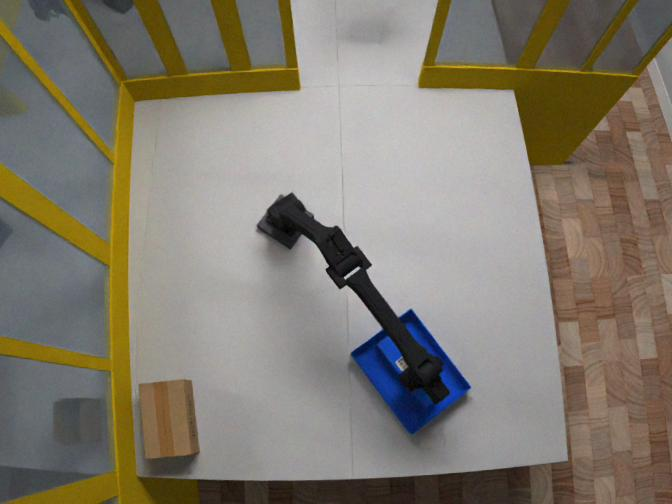

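move --arm1 '{"target":[-2.416,-1.241,0.763,0,0.8192,0.5736,0],"speed":0.08}' --arm4 '{"target":[2.113,-1.184,0.772,0,0.4555,0.8902,0],"speed":0.08}' --arm3 '{"target":[-0.267,-0.425,0.756,0,1,0,0],"speed":0.08}' --cameras '[]'

move --arm4 '{"joints":{"gripper_m":0.09}}' --arm1 '{"target":[-2.416,-1.241,0.755,0,0.8192,0.5736,0],"speed":0.08}' --arm3 '{"target":[-0.267,-0.425,0.750,0,1,0,0],"speed":0.08}' --cameras '[]'

Scene clock: 375.60 s.
Joint torques (N m): arm1=[1.2 -19.78 7.61 0.76 0.21 0.08] | arm2=[0.32 -13.1 8.21 0.18 0.02 -0.19] | arm3=[0.26 -25.11 8.77 0.94 -0.25 0.12] | arm4=[-1.49 -20.19 9.43 0.81 -0.14 0.11] | arm5=[-1.26 -8.29 7.01 -0.09 -0.06 -0.04] | arm6=[-1.44 -8.12 8.42 -0.14 -0.01 -0.09] | arm7=[-0.62 -9.05 12.64 -0.27 0.04 0.21] | arm8=[2.49 -9.99 9.55 -0.54 -0.02 0.03]
Heat: arm1: hottest joint2_rad 35 °C; arm2: hottest joint3_rad 38 °C; arm3: hottest joint2_rad 36 °C; arm4: hottest joint3_rad 46 °C; arm5: hottest joint3_rad 39 °C; arm6: hottest joint3_rad 38 °C; arm7: hottest joint3_rad 54 °C; arm8: hottest joint3_rad 39 °C.
move: arm1 off_target; arm3 off_target; arm4 off_target
Joint velocities: within noise
arm1.joint_positions: joint1_rad=-1.537 joint2_rad=+2.291 joint3_rad=+1.991 joint4_rad=-1.258 joint5_rad=+0.004 joint6_rad=-0.050 gripper_m=+0.05926
arm1.joint_status: not commanded
arm1.hand: x=-2.4150 y=-1.2441 z=+0.7829 quat_wxyz=(-0.007, -0.816, -0.577, +0.008) (m; scene frame)
arm1.hand_target: x=-2.4158 y=-1.2405 z=+0.7634 quat_wxyz=(+0.000, -0.819, -0.573, +0.000) (m; scene frame)
arm1.hand_status: off_target (0.020 m and 1.3 deg from the pose sent, 0.031 m and 0.9 deg at the start)
arm2, arm5, arm6, arm7, arm8: as last shown
arm3.joint_positions: joint1_rad=+0.335 joint2_rad=+2.403 joint3_rad=+2.223 joint4_rad=-1.390 joint5_rad=-0.004 joint6_rad=-0.277 gripper_m=+0.05874
arm3.joint_status: not commanded
arm3.hand: x=-0.2611 y=-0.4155 z=+0.7696 quat_wxyz=(-0.001, +1.000, +0.001, +0.002) (m; scene frame)
arm3.hand_target: x=-0.2665 y=-0.4250 z=+0.7563 quat_wxyz=(+0.000, +1.000, +0.000, +0.000) (m; scene frame)
arm3.hand_status: off_target (0.018 m and 0.3 deg from the pose sent, 0.028 m and 0.6 deg at the start)
arm4.joint_positions: joint1_rad=-1.876 joint2_rad=+2.356 joint3_rad=+2.158 joint4_rad=-1.367 joint5_rad=-0.013 joint6_rad=+0.003 gripper_m=+0.05842
arm4.joint_status: not commanded
arm4.hand: x=+2.1196 y=-1.1794 z=+0.7834 quat_wxyz=(-0.002, -0.447, -0.895, +0.002) (m; scene frame)
arm4.hand_target: x=+2.1129 y=-1.1837 z=+0.7720 quat_wxyz=(+0.000, -0.456, -0.890, +0.000) (m; scene frame)
arm4.hand_status: off_target (0.014 m and 1.2 deg from the pose sent, 0.017 m and 1.1 deg at the start)
pictures: none
No camera images: "cameras" was empty.

Scene clock: 376.57 s.
Joint torques (N m): arm1=[1.44 -19.31 7.19 1.21 0.18 0.06] | arm2=[0.32 -13.1 8.21 0.18 0.02 -0.19] | arm3=[0.44 -24.76 8.28 1.21 -0.26 0.12] | arm4=[-1.55 -20.19 9.44 0.75 -0.14 0.11] | arm5=[-1.03 -8.18 7.12 -0.09 -0.06 -0.02] | arm6=[-1.44 -8.12 8.39 -0.16 -0.01 -0.09] | arm7=[-0.62 -9.29 12.63 -0.27 0.03 0.21] | arm8=[2.43 -9.64 9.51 -0.51 -0.03 0.03]
Heat: arm1: hottest joint2_rad 36 °C; arm2: hottest joint3_rad 38 °C; arm3: hottest joint2_rad 36 °C; arm4: hottest joint3_rad 46 °C; arm5: hottest joint3_rad 39 °C; arm6: hottest joint3_rad 38 °C; arm7: hottest joint3_rad 54 °C; arm8: hottest joint3_rad 39 °C.
move: arm1 off_target; arm3 off_target; arm4 done
Joint velocities: within noise
arm1.joint_positions: joint1_rad=-1.537 joint2_rad=+2.291 joint3_rad=+1.987 joint4_rad=-1.251 joint5_rad=+0.004 joint6_rad=-0.050 gripper_m=+0.05926
arm1.joint_status: not commanded
arm1.hand: x=-2.4153 y=-1.2446 z=+0.7817 quat_wxyz=(-0.007, -0.817, -0.577, +0.009) (m; scene frame)
arm1.hand_target: x=-2.4157 y=-1.2401 z=+0.7556 quat_wxyz=(+0.000, -0.819, -0.574, +0.000) (m; scene frame)
arm1.hand_status: off_target (0.027 m and 1.5 deg from the pose sent, 0.028 m and 1.3 deg at the start)
arm2, arm5, arm6, arm7, arm8: as last shown
arm3.joint_positions: joint1_rad=+0.335 joint2_rad=+2.403 joint3_rad=+2.220 joint4_rad=-1.386 joint5_rad=-0.004 joint6_rad=-0.277 gripper_m=+0.05874
arm3.joint_status: not commanded
arm3.hand: x=-0.2612 y=-0.4155 z=+0.7686 quat_wxyz=(-0.001, +1.000, +0.001, +0.001) (m; scene frame)
arm3.hand_target: x=-0.2663 y=-0.4250 z=+0.7504 quat_wxyz=(+0.000, +1.000, +0.000, +0.000) (m; scene frame)
arm3.hand_status: off_target (0.022 m and 0.2 deg from the pose sent, 0.022 m and 0.3 deg at the start)
arm4.joint_positions: joint1_rad=-1.876 joint2_rad=+2.356 joint3_rad=+2.158 joint4_rad=-1.365 joint5_rad=-0.013 joint6_rad=+0.003 gripper_m=+0.08991
arm4.joint_status: all done
arm4.hand: x=+2.1199 y=-1.1797 z=+0.7834 quat_wxyz=(-0.003, -0.447, -0.895, +0.003) (m; scene frame)
arm4.hand_target: x=+2.1129 y=-1.1838 z=+0.7720 quat_wxyz=(+0.000, -0.456, -0.890, +0.000) (m; scene frame)
arm4.hand_status: not commanded
pictures: none
No camera images: "cameras" was empty.

move --arm1 '{"joints":{"gripper_m":0.09}}' --arm3 '{"joints":{"gripper_m":0.09}}' --arm4 '{"target":[1.94,-0.95,1.05,0,0.4555,0.8902,0],"speed":0.35}' --cameras '[]'

move --arm1 '{"target":[-2.30,-0.98,1.05,0,0.8192,0.5736,0],"speed":0.35}' --arm3 '{"target":[0.06,-0.47,1.05,0,1,0,0],"speed":0.35}' --arm2 '{"joints":{"joint1_rad":-2.173,"joint6_rad":0.30}}' --cameras '["cam_arm1","cam_arm2","cam_arm4"]'

Scene clock: 386.83 s.
Joint torques (N m): arm1=[1.26 -19.78 7.42 0.8 0.18 0.07] | arm2=[0.26 -13.1 8.21 0.18 0.02 -0.19] | arm3=[0.21 -25.52 9.14 0.64 -0.26 0.12] | arm4=[-1.55 -8.82 9.61 -0.18 -0.15 0.02] | arm5=[-1.2 -8.41 6.98 -0.01 -0.02 -0.05] | arm6=[-1.55 -8.06 8.4 -0.16 -0.01 -0.09] | arm7=[-0.62 -9.17 12.63 -0.27 0.03 0.22] | arm8=[2.37 -9.88 9.46 -0.57 -0.02 0.01]
Heat: arm1: hottest joint2_rad 36 °C; arm2: hottest joint3_rad 38 °C; arm3: hottest joint2_rad 37 °C; arm4: hottest joint3_rad 47 °C; arm5: hottest joint3_rad 39 °C; arm6: hottest joint3_rad 38 °C; arm7: hottest joint3_rad 54 °C; arm8: hottest joint3_rad 39 °C.
move: arm1 done; arm3 done; arm4 off_target
Joint velocities: within noise
arm1.joint_positions: joint1_rad=-1.537 joint2_rad=+2.296 joint3_rad=+1.984 joint4_rad=-1.242 joint5_rad=+0.004 joint6_rad=-0.050 gripper_m=+0.08990
arm1.joint_status: all done
arm1.hand: x=-2.4154 y=-1.2449 z=+0.7773 quat_wxyz=(-0.008, -0.817, -0.577, +0.010) (m; scene frame)
arm1.hand_target: x=-2.4157 y=-1.2402 z=+0.7556 quat_wxyz=(+0.000, -0.819, -0.574, +0.000) (m; scene frame)
arm1.hand_status: not commanded
arm2, arm5, arm6, arm7, arm8: as last shown
arm3.joint_positions: joint1_rad=+0.335 joint2_rad=+2.413 joint3_rad=+2.210 joint4_rad=-1.369 joint5_rad=-0.004 joint6_rad=-0.277 gripper_m=+0.08997
arm3.joint_status: all done
arm3.hand: x=-0.2609 y=-0.4155 z=+0.7578 quat_wxyz=(-0.001, +1.000, +0.001, +0.003) (m; scene frame)
arm3.hand_target: x=-0.2662 y=-0.4250 z=+0.7502 quat_wxyz=(+0.000, +1.000, +0.000, +0.000) (m; scene frame)
arm3.hand_status: not commanded
arm4.joint_positions: joint1_rad=-1.883 joint2_rad=+1.432 joint3_rad=+1.524 joint4_rad=-1.632 joint5_rad=-0.013 joint6_rad=+0.003 gripper_m=+0.08991
arm4.joint_status: not commanded
arm4.hand: x=+1.9461 y=-0.9481 z=+1.0584 quat_wxyz=(-0.014, -0.450, -0.893, +0.008) (m; scene frame)
arm4.hand_target: x=+1.9400 y=-0.9499 z=+1.0502 quat_wxyz=(+0.000, -0.456, -0.890, +0.000) (m; scene frame)
arm4.hand_status: off_target (0.011 m and 2.0 deg from the pose sent, 0.395 m and 1.2 deg at the start)
pictures: none
No camera images: "cameras" was empty.

Scene clock: 389.00 s.
Joint torques (N m): arm1=[2.26 -8.7 7.98 -0.09 0.16 0.06] | arm2=[-0.09 -13.1 8.21 0.18 0.03 0.07] | arm3=[-2.02 -11.87 9.69 -0.12 -0.31 -0.18] | arm4=[-1.61 -8.82 9.61 -0.13 -0.15 0.02] | arm5=[-0.73 -8.18 7.04 -0.03 -0.06 -0.02] | arm6=[-1.44 -8.12 8.42 -0.13 -0.01 -0.09] | arm7=[-0.56 -9.05 12.6 -0.27 0.03 0.21] | arm8=[2.73 -9.99 9.58 -0.53 -0.02 0.04]
Heat: arm1: hottest joint2_rad 36 °C; arm2: hottest joint3_rad 38 °C; arm3: hottest joint2_rad 37 °C; arm4: hottest joint3_rad 47 °C; arm5: hottest joint3_rad 39 °C; arm6: hottest joint3_rad 38 °C; arm7: hottest joint3_rad 54 °C; arm8: hottest joint3_rad 39 °C.
move: arm1 off_target; arm2 done; arm3 done
Joint velocities: within noise
arm1.joint_positions: joint1_rad=-1.529 joint2_rad=+1.388 joint3_rad=+1.442 joint4_rad=-1.597 joint5_rad=+0.004 joint6_rad=-0.029 gripper_m=+0.08990
arm1.joint_status: not commanded
arm1.hand: x=-2.3058 y=-0.9813 z=+1.0595 quat_wxyz=(-0.011, -0.820, -0.571, +0.015) (m; scene frame)
arm1.hand_target: x=-2.3000 y=-0.9799 z=+1.0503 quat_wxyz=(+0.000, -0.819, -0.574, +0.000) (m; scene frame)
arm1.hand_status: off_target (0.011 m and 2.1 deg from the pose sent, 0.397 m and 1.5 deg at the start)
arm2.joint_positions: joint1_rad=-2.169 joint2_rad=+1.392 joint3_rad=+1.373 joint4_rad=-1.543 joint5_rad=+0.001 joint6_rad=+0.287 gripper_m=+0.08994
arm2.joint_status: all done
arm2.hand: x=-0.4681 y=-0.4993 z=+1.0595 quat_wxyz=(-0.004, +0.013, -1.000, -0.001) (m; scene frame)
arm2.hand_target: x=-0.4710 y=-0.5020 z=+1.0599 quat_wxyz=(+0.000, +0.004, -1.000, +0.000) (m; scene frame)
arm2.hand_status: not commanded
arm3.joint_positions: joint1_rad=+0.258 joint2_rad=+1.383 joint3_rad=+1.458 joint4_rad=-1.635 joint5_rad=-0.003 joint6_rad=-0.352 gripper_m=+0.08997
arm3.joint_status: not commanded
arm3.hand: x=+0.0569 y=-0.4750 z=+1.0484 quat_wxyz=(-0.003, +1.000, +0.000, -0.003) (m; scene frame)
arm3.hand_target: x=+0.0600 y=-0.4701 z=+1.0499 quat_wxyz=(+0.000, +1.000, +0.000, +0.000) (m; scene frame)
arm3.hand_status: done (0.006 m and 0.5 deg from the pose sent, 0.437 m and 0.3 deg at the start; pose on its path clipped on 5 of 65 steps)
arm4, arm5, arm6, arm8: as last shown
arm4.joint_positions: joint1_rad=-1.883 joint2_rad=+1.432 joint3_rad=+1.524 joint4_rad=-1.633 joint5_rad=-0.013 joint6_rad=+0.003 gripper_m=+0.08991
arm7.joint_positions: joint1_rad=-1.021 joint2_rad=+1.376 joint3_rad=+1.402 joint4_rad=-1.589 joint5_rad=-0.002 joint6_rad=+0.211 gripper_m=+0.09010
arm7.joint_status: not commanded
arm7.hand: x=-0.4594 y=+0.2169 z=+1.0773 quat_wxyz=(-0.002, -0.805, -0.593, +0.001) (m; scene frame)
arm7.hand_target: x=-0.4610 y=+0.2125 z=+1.0867 quat_wxyz=(-0.007, -0.808, -0.589, +0.006) (m; scene frame)
arm7.hand_status: not commanded
pictures: cam_arm1, cam_arm2, cam_arm4

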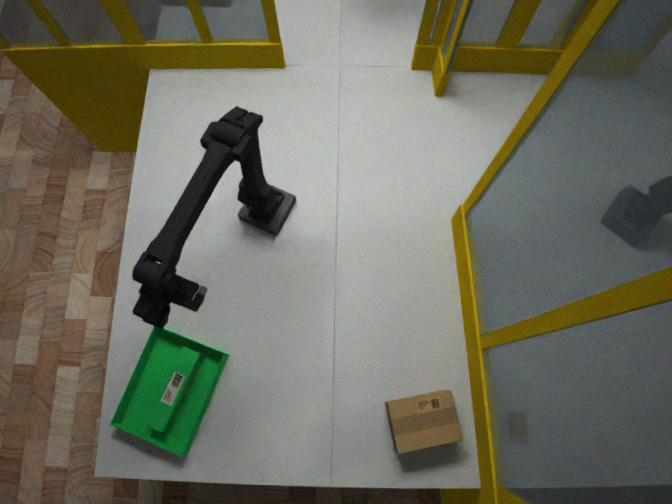

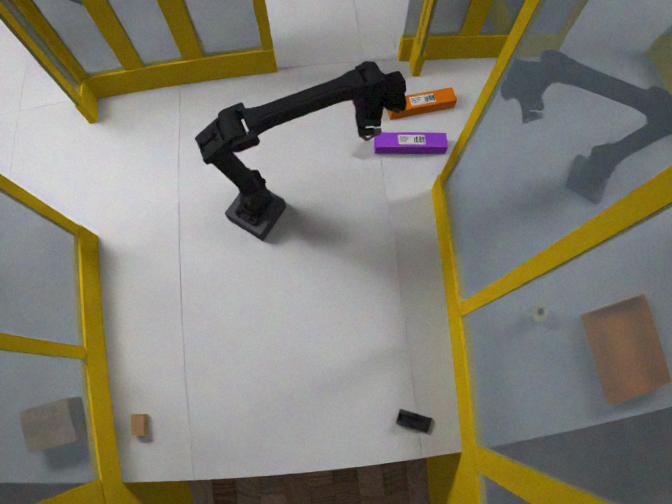

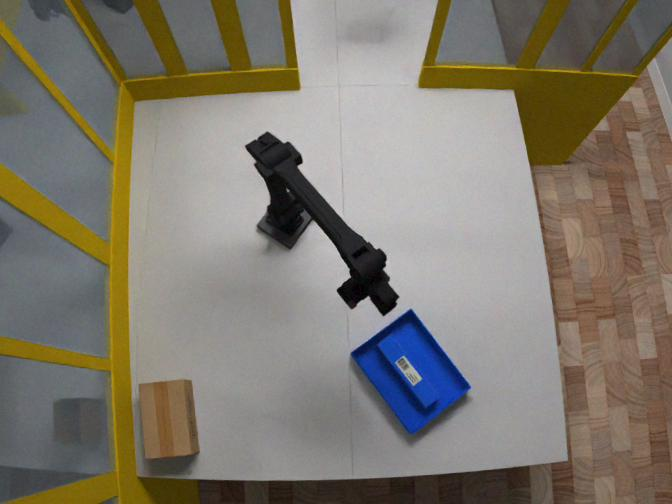

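move --arm2 '{"target":[-0.232,-0.410,0.87,0,0,1,0],"speed":0.4}' --cameras '["arm2_cam_wrist"]'

Scene clock: 396.77 s.
Joint torques (N m): arm1=[2.14 -8.47 8.02 -0.05 0.17 0.08] | arm2=[0.85 -23.65 11.44 0.08 0.02 0.08] | arm3=[-1.96 -12.22 9.72 -0.25 -0.3 -0.21] | arm4=[-1.61 -8.82 9.61 -0.13 -0.15 0.02] | arm5=[-0.91 -8.76 7.12 -0.17 -0.05 -0.04] | arm6=[-1.49 -8.12 8.4 -0.14 -0.01 -0.09] | arm7=[-0.56 -9.17 12.59 -0.24 0.04 0.22] | arm8=[2.43 -9.99 9.5 -0.57 -0.02 0.03]
Heat: arm1: hottest joint2_rad 35 °C; arm2: hottest joint3_rad 38 °C; arm3: hottest joint2_rad 36 °C; arm4: hottest joint3_rad 47 °C; arm5: hottest joint3_rad 39 °C; arm6: hottest joint3_rad 38 °C; arm7: hottest joint3_rad 54 °C; arm8: hottest joint3_rad 39 °C.
move: arm2 off_target
Joint velocities: within noise
arm1, arm3, arm4, arm5, arm6, arm7, arm8: as last shown
arm1.joint_positions: joint1_rad=-1.529 joint2_rad=+1.388 joint3_rad=+1.442 joint4_rad=-1.597 joint5_rad=+0.004 joint6_rad=-0.028 gripper_m=+0.08990
arm1.hand: x=-2.3058 y=-0.9813 z=+1.0595 quat_wxyz=(-0.011, -0.821, -0.571, +0.015) (m; scene frame)
arm2.joint_positions: joint1_rad=-2.157 joint2_rad=+2.137 joint3_rad=+1.864 joint4_rad=-1.318 joint5_rad=+0.001 joint6_rad=+0.317 gripper_m=+0.08994
arm2.joint_status: not commanded
arm2.hand: x=-0.2424 y=-0.4183 z=+0.8622 quat_wxyz=(+0.010, +0.003, -1.000, +0.003) (m; scene frame)
arm2.hand_target: x=-0.2325 y=-0.4102 z=+0.8701 quat_wxyz=(+0.000, +0.000, -1.000, +0.000) (m; scene frame)
arm2.hand_status: off_target (0.015 m and 1.2 deg from the pose sent, 0.316 m and 1.5 deg at the start)
arm3.hand: x=+0.0570 y=-0.4748 z=+1.0484 quat_wxyz=(-0.003, +1.000, +0.000, -0.003) (m; scene frame)
arm3.hand_target: x=+0.0600 y=-0.4700 z=+1.0499 quat_wxyz=(+0.000, +1.000, +0.000, +0.000) (m; scene frame)
pictures: arm2_cam_wrist
camera_calibration:
arm2_cam_wrist: T_world_to_cam=[[0.00176578, -0.999826, 0.0185785, -0.435023], [-0.800645, 0.00971757, 0.59906, -0.702052], [-0.599137, -0.0159326, -0.800488, 0.658897], [0, 0, 0, 1]] pos_world=[-0.166557, -0.417627, 0.956093]

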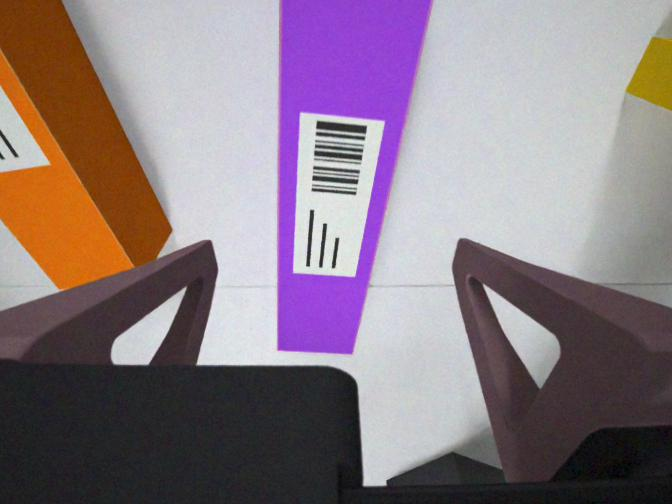

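move --arm2 '{"target":[-0.232,-0.404,0.77,0,0.0305,0.9995,0],"speed":0.35}' --cameras '["arm2_cam_wrist"]'

move --arm2 '{"joints":{"gripper_m":0.045}}' --cameras '[]'

move --arm2 '{"target":[-0.47,-0.494,1.06,0,0.0305,0.9995,0],"speed":0.4}' --cameras '[]'

move --arm2 '{"joints":{"joint1_rad":-1.452,"joint6_rad":-0.23}}' --arm3 '{"target":[0.10,-0.39,1.05,0,1,0,0],"speed":0.3}' --cameras '[]'

move --arm2 '{"target":[-0.468,0.016,0.86,0,-0.5878,0.809,0],"speed":0.4}' --arm3 '{"target":[-0.192,-0.208,0.87,0,1,0,0],"speed":0.35}' --cameras '["arm3_cam_wrist","cam_arm2"]'

Scene clock: 414.27 s.
Joint torques (N m): arm1=[1.9 -8.23 7.98 -0.05 0.17 0.09] | arm2=[0.67 -25.41 8.5 0.87 0.02 0.04] | arm3=[-2.02 -12.16 9.77 -0.27 -0.3 -0.22] | arm4=[-1.61 -8.82 9.61 -0.13 -0.14 0.02] | arm5=[-1.26 -8.06 7.1 -0.01 -0.04 -0.02] | arm6=[-1.44 -8.18 8.4 -0.14 -0.01 -0.09] | arm7=[-0.5 -9.23 12.62 -0.31 0.02 0.21] | arm8=[2.37 -9.99 9.48 -0.51 -0.03 0.04]
Heat: arm1: hottest joint3_rad 36 °C; arm2: hottest joint3_rad 41 °C; arm3: hottest joint2_rad 35 °C; arm4: hottest joint3_rad 47 °C; arm5: hottest joint3_rad 39 °C; arm6: hottest joint3_rad 38 °C; arm7: hottest joint3_rad 54 °C; arm8: hottest joint3_rad 39 °C.
move: arm2 done
Joint velocities: within noise
arm1, arm3, arm4, arm6, arm7: as last shown
arm2.joint_positions: joint1_rad=-2.149 joint2_rad=+2.255 joint3_rad=+1.802 joint4_rad=-1.142 joint5_rad=+0.001 joint6_rad=+0.386 gripper_m=+0.08994
arm2.joint_status: not commanded
arm2.hand: x=-0.2382 y=-0.4110 z=+0.7655 quat_wxyz=(+0.011, -0.027, -1.000, +0.004) (m; scene frame)
arm2.hand_target: x=-0.2321 y=-0.4041 z=+0.7700 quat_wxyz=(+0.000, -0.031, -1.000, +0.000) (m; scene frame)
arm2.hand_status: done (0.010 m and 1.4 deg from the pose sent, 0.094 m and 4.1 deg at the start)
arm5.joint_positions: joint1_rad=+1.579 joint2_rad=+1.395 joint3_rad=+1.299 joint4_rad=-1.456 joint5_rad=+0.000 joint6_rad=+0.107 gripper_m=+0.08988
arm5.joint_status: not commanded
arm5.hand: x=+2.0615 y=+0.2485 z=+1.0203 quat_wxyz=(+0.005, +0.822, +0.569, -0.004) (m; scene frame)
arm5.hand_target: x=+2.0599 y=+0.2500 z=+1.0201 quat_wxyz=(+0.000, +0.824, +0.566, +0.000) (m; scene frame)
arm5.hand_status: not commanded
arm8.joint_positions: joint1_rad=+0.355 joint2_rad=+1.396 joint3_rad=+1.390 joint4_rad=-1.543 joint5_rad=-0.001 joint6_rad=+0.132 gripper_m=+0.08993
arm8.joint_status: not commanded
arm8.hand: x=-1.7632 y=+0.2583 z=+1.0250 quat_wxyz=(-0.008, -0.829, -0.559, +0.008) (m; scene frame)
arm8.hand_target: x=-1.7601 y=+0.2601 z=+1.0200 quat_wxyz=(+0.000, -0.829, -0.559, +0.000) (m; scene frame)
arm8.hand_status: not commanded
pictures: arm2_cam_wrist
camera_calibration:
arm2_cam_wrist: T_world_to_cam=[[-0.0591408, -0.99802, 0.0214041, -0.441855], [-0.796659, 0.0601072, 0.601432, -0.621127], [-0.601528, 0.0185174, -0.798637, 0.59624], [0, 0, 0, 1]] pos_world=[-0.162303, -0.414687, 0.859202]

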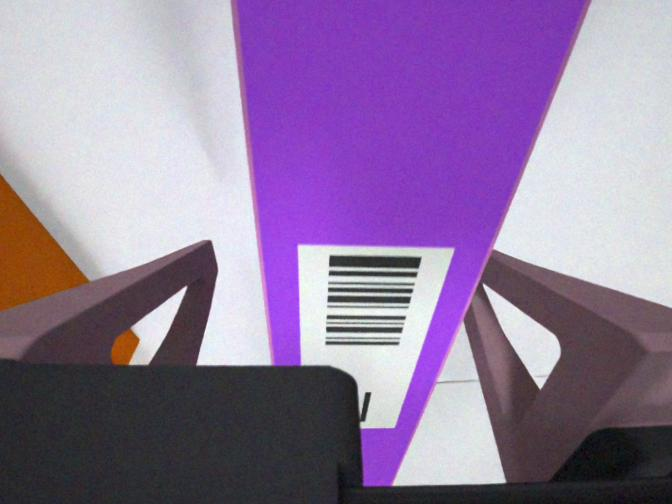

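Scene clock: 414.87 s.
Joint torques (N m): arm1=[2.37 -8.53 8.02 -0.12 0.17 0.08] | arm2=[0.79 -25.47 8.5 0.87 0.03 0.07] | arm3=[-2.02 -12.28 9.7 -0.25 -0.29 -0.22] | arm4=[-1.61 -8.82 9.62 -0.13 -0.14 0.02] | arm5=[-0.97 -8.64 7.17 -0.14 -0.01 -0.03] | arm6=[-1.44 -8.06 8.42 -0.14 -0.01 -0.09] | arm7=[-0.44 -9.29 12.66 -0.27 0.03 0.22] | arm8=[2.61 -9.82 9.5 -0.51 -0.04 0.05]
Heat: arm1: hottest joint3_rad 36 °C; arm2: hottest joint3_rad 41 °C; arm3: hottest joint2_rad 35 °C; arm4: hottest joint3_rad 47 °C; arm5: hottest joint3_rad 39 °C; arm6: hottest joint3_rad 38 °C; arm7: hottest joint3_rad 54 °C; arm8: hottest joint3_rad 39 °C.
move: arm2 off_target
Joint velocities: within noise
arm1, arm3, arm4, arm5, arm7, arm8: as last shown
arm2.joint_positions: joint1_rad=-2.149 joint2_rad=+2.255 joint3_rad=+1.802 joint4_rad=-1.142 joint5_rad=+0.001 joint6_rad=+0.387 gripper_m=+0.05866
arm2.joint_status: gripper_m off_target (ended at +0.05869, target +0.04500)
arm2.hand: x=-0.2382 y=-0.4110 z=+0.7655 quat_wxyz=(+0.011, -0.027, -1.000, +0.004) (m; scene frame)
arm2.hand_target: x=-0.2321 y=-0.4041 z=+0.7700 quat_wxyz=(+0.000, -0.031, -1.000, +0.000) (m; scene frame)
arm2.hand_status: not commanded
arm6.joint_positions: joint1_rad=-1.162 joint2_rad=+1.375 joint3_rad=+1.189 joint4_rad=-1.387 joint5_rad=+0.001 joint6_rad=+0.093 gripper_m=+0.08990
arm6.joint_status: not commanded
arm6.hand: x=+0.7688 y=+0.2473 z=+1.0159 quat_wxyz=(+0.001, -0.806, -0.592, +0.000) (m; scene frame)
arm6.hand_target: x=+0.7651 y=+0.2500 z=+1.0200 quat_wxyz=(+0.000, -0.809, -0.588, +0.000) (m; scene frame)
arm6.hand_status: not commanded
pictures: none
No camera images: "cameras" was empty.

Scene clock: 416.67 s.
Joint torques (N m): arm1=[2.49 -8.76 7.92 -0.2 0.18 0.1] | arm2=[-0.32 -11.75 8.57 0.17 0.04 -0.06] | arm3=[-1.96 -12.34 9.72 -0.27 -0.31 -0.21] | arm4=[-1.55 -8.82 9.62 -0.13 -0.15 0.02] | arm5=[-0.91 -8.35 7.08 -0.03 0.02 -0.04] | arm6=[-1.55 -8.12 8.42 -0.13 -0.02 -0.09] | arm7=[-0.62 -9.17 12.62 -0.29 0.05 0.2] | arm8=[2.61 -9.76 9.54 -0.5 -0.01 0.02]
Heat: arm1: hottest joint3_rad 36 °C; arm2: hottest joint3_rad 41 °C; arm3: hottest joint2_rad 35 °C; arm4: hottest joint3_rad 47 °C; arm5: hottest joint3_rad 39 °C; arm6: hottest joint3_rad 38 °C; arm7: hottest joint3_rad 54 °C; arm8: hottest joint3_rad 39 °C.
move: arm2 done
Joint velocities: within noise
arm1, arm3, arm4, arm5, arm6, arm7, arm8: as last shown
arm2.joint_positions: joint1_rad=-2.149 joint2_rad=+1.386 joint3_rad=+1.378 joint4_rad=-1.543 joint5_rad=+0.001 joint6_rad=+0.387 gripper_m=+0.05866
arm2.joint_status: not commanded
arm2.hand: x=-0.4704 y=-0.4915 z=+1.0636 quat_wxyz=(-0.009, -0.027, -1.000, -0.004) (m; scene frame)
arm2.hand_target: x=-0.4700 y=-0.4941 z=+1.0600 quat_wxyz=(+0.000, -0.031, -1.000, +0.000) (m; scene frame)
arm2.hand_status: done (0.004 m and 1.2 deg from the pose sent, 0.384 m and 1.4 deg at the start)
pictures: none
No camera images: "cameras" was empty.

Scene clock: 418.07 s.
Joint torques (N m): arm1=[2.37 -8.59 7.97 -0.1 0.17 0.08] | arm2=[0.56 -12.22 8.55 0.21 0 -0.19] | arm3=[-1.38 -11.69 10.28 -0.29 -0.31 -0.2] | arm4=[-1.55 -8.82 9.61 -0.14 -0.15 0.02] | arm5=[-1.55 -8.76 7.15 -0.12 -0.06 -0.03] | arm6=[-1.49 -8.06 8.4 -0.14 -0.01 -0.09] | arm7=[-0.67 -9.29 12.59 -0.28 0.01 0.2] | arm8=[2.26 -9.76 9.54 -0.47 -0.03 0.04]
Heat: arm1: hottest joint3_rad 36 °C; arm2: hottest joint3_rad 40 °C; arm3: hottest joint2_rad 35 °C; arm4: hottest joint3_rad 47 °C; arm5: hottest joint3_rad 39 °C; arm6: hottest joint3_rad 38 °C; arm7: hottest joint3_rad 54 °C; arm8: hottest joint3_rad 39 °C.
move: arm2 done; arm3 done
Joint velocities: within noise
arm1, arm4, arm5, arm6, arm7, arm8: as last shown
arm2.joint_positions: joint1_rad=-1.455 joint2_rad=+1.391 joint3_rad=+1.378 joint4_rad=-1.543 joint5_rad=+0.000 joint6_rad=-0.217 gripper_m=+0.05872
arm2.joint_status: all done
arm2.hand: x=-0.6428 y=-0.2761 z=+1.0620 quat_wxyz=(-0.007, +0.582, -0.813, -0.003) (m; scene frame)
arm2.hand_target: x=-0.6445 y=-0.2764 z=+1.0603 quat_wxyz=(+0.000, +0.589, -0.808, +0.000) (m; scene frame)
arm2.hand_status: not commanded
arm3.joint_positions: joint1_rad=+0.027 joint2_rad=+1.383 joint3_rad=+1.454 joint4_rad=-1.635 joint5_rad=-0.004 joint6_rad=-0.576 gripper_m=+0.08997
arm3.joint_status: not commanded
arm3.hand: x=+0.0993 y=-0.3929 z=+1.0476 quat_wxyz=(-0.003, +1.000, -0.004, -0.001) (m; scene frame)
arm3.hand_target: x=+0.1000 y=-0.3900 z=+1.0499 quat_wxyz=(+0.000, +1.000, +0.000, +0.000) (m; scene frame)
arm3.hand_status: done (0.004 m and 0.6 deg from the pose sent, 0.095 m and 0.5 deg at the start)
pictures: none
No camera images: "cameras" was empty.

Scene clock: 420.80 s.
Joint torques (N m): arm1=[2.43 -8.64 7.95 -0.09 0.2 0.09] | arm2=[0.44 -27.34 12.27 0.13 -0.01 -0.18] | arm3=[-0.09 -25.99 14.13 -0.28 -0.31 -0.03] | arm4=[-1.55 -8.82 9.61 -0.14 -0.14 0.02] | arm5=[-1.03 -8.47 6.98 -0.05 -0.02 -0.02] | arm6=[-1.55 -8.18 8.42 -0.14 -0.01 -0.09] | arm7=[-0.38 -9.35 12.64 -0.25 0.03 0.21] | arm8=[2.49 -10.17 9.57 -0.51 -0.03 0.02]
Heat: arm1: hottest joint3_rad 36 °C; arm2: hottest joint3_rad 41 °C; arm3: hottest joint2_rad 35 °C; arm4: hottest joint3_rad 47 °C; arm5: hottest joint3_rad 39 °C; arm6: hottest joint3_rad 38 °C; arm7: hottest joint3_rad 55 °C; arm8: hottest joint3_rad 39 °C.
move: arm2 done; arm3 off_target
Joint velocities: within noise
arm1, arm4, arm5, arm6, arm7, arm8: as last shown
arm2.joint_positions: joint1_rad=-1.455 joint2_rad=+2.469 joint3_rad=+2.443 joint4_rad=-1.564 joint5_rad=+0.000 joint6_rad=-0.217 gripper_m=+0.05872
arm2.joint_status: not commanded
arm2.hand: x=-0.4710 y=+0.0072 z=+0.8554 quat_wxyz=(+0.008, +0.582, -0.813, +0.003) (m; scene frame)
arm2.hand_target: x=-0.4682 y=+0.0155 z=+0.8600 quat_wxyz=(-0.001, +0.588, -0.809, +0.000) (m; scene frame)
arm2.hand_status: done (0.010 m and 1.3 deg from the pose sent, 0.396 m and 1.2 deg at the start)
arm3.joint_positions: joint1_rad=+0.027 joint2_rad=+2.456 joint3_rad=+2.550 joint4_rad=-1.672 joint5_rad=-0.004 joint6_rad=-0.576 gripper_m=+0.08997
arm3.joint_status: not commanded
arm3.hand: x=-0.1798 y=-0.2067 z=+0.8577 quat_wxyz=(+0.001, +1.000, -0.004, +0.005) (m; scene frame)
arm3.hand_target: x=-0.1910 y=-0.2086 z=+0.8698 quat_wxyz=(-0.006, +1.000, +0.000, -0.009) (m; scene frame)
arm3.hand_status: off_target (0.017 m and 0.8 deg from the pose sent, 0.388 m and 0.6 deg at the start; a joint's target at an end of its range on 34 of 82 steps)
arm4.hand_target: x=+1.9400 y=-0.9498 z=+1.0502 quat_wxyz=(+0.000, -0.456, -0.890, +0.000) (m; scene frame)
pictures: arm3_cam_wrist, cam_arm2
camera_calibration:
arm3_cam_wrist: T_world_to_cam=[[0.0131392, 0.999883, 0.00776919, 0.201294], [0.807127, -0.015192, 0.590182, -0.35841], [0.590232, -0.00148381, -0.807233, 0.922163], [0, 0, 0, 1]] pos_world=[-0.257653, -0.205348, 0.954363]

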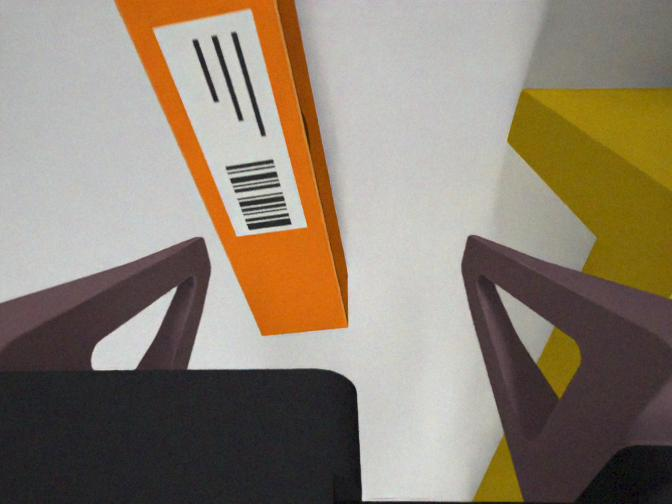

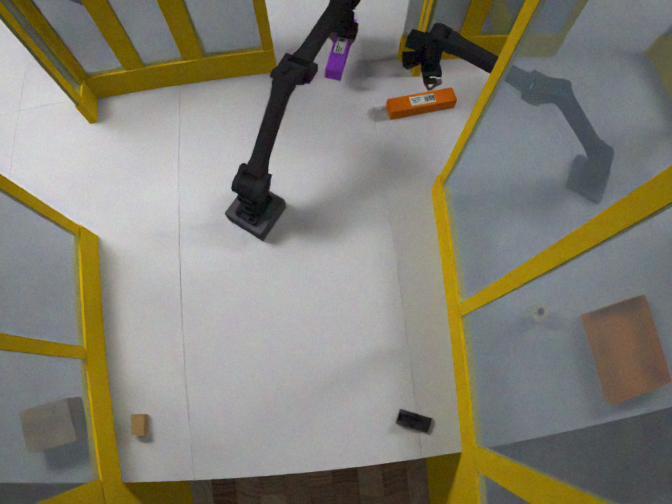

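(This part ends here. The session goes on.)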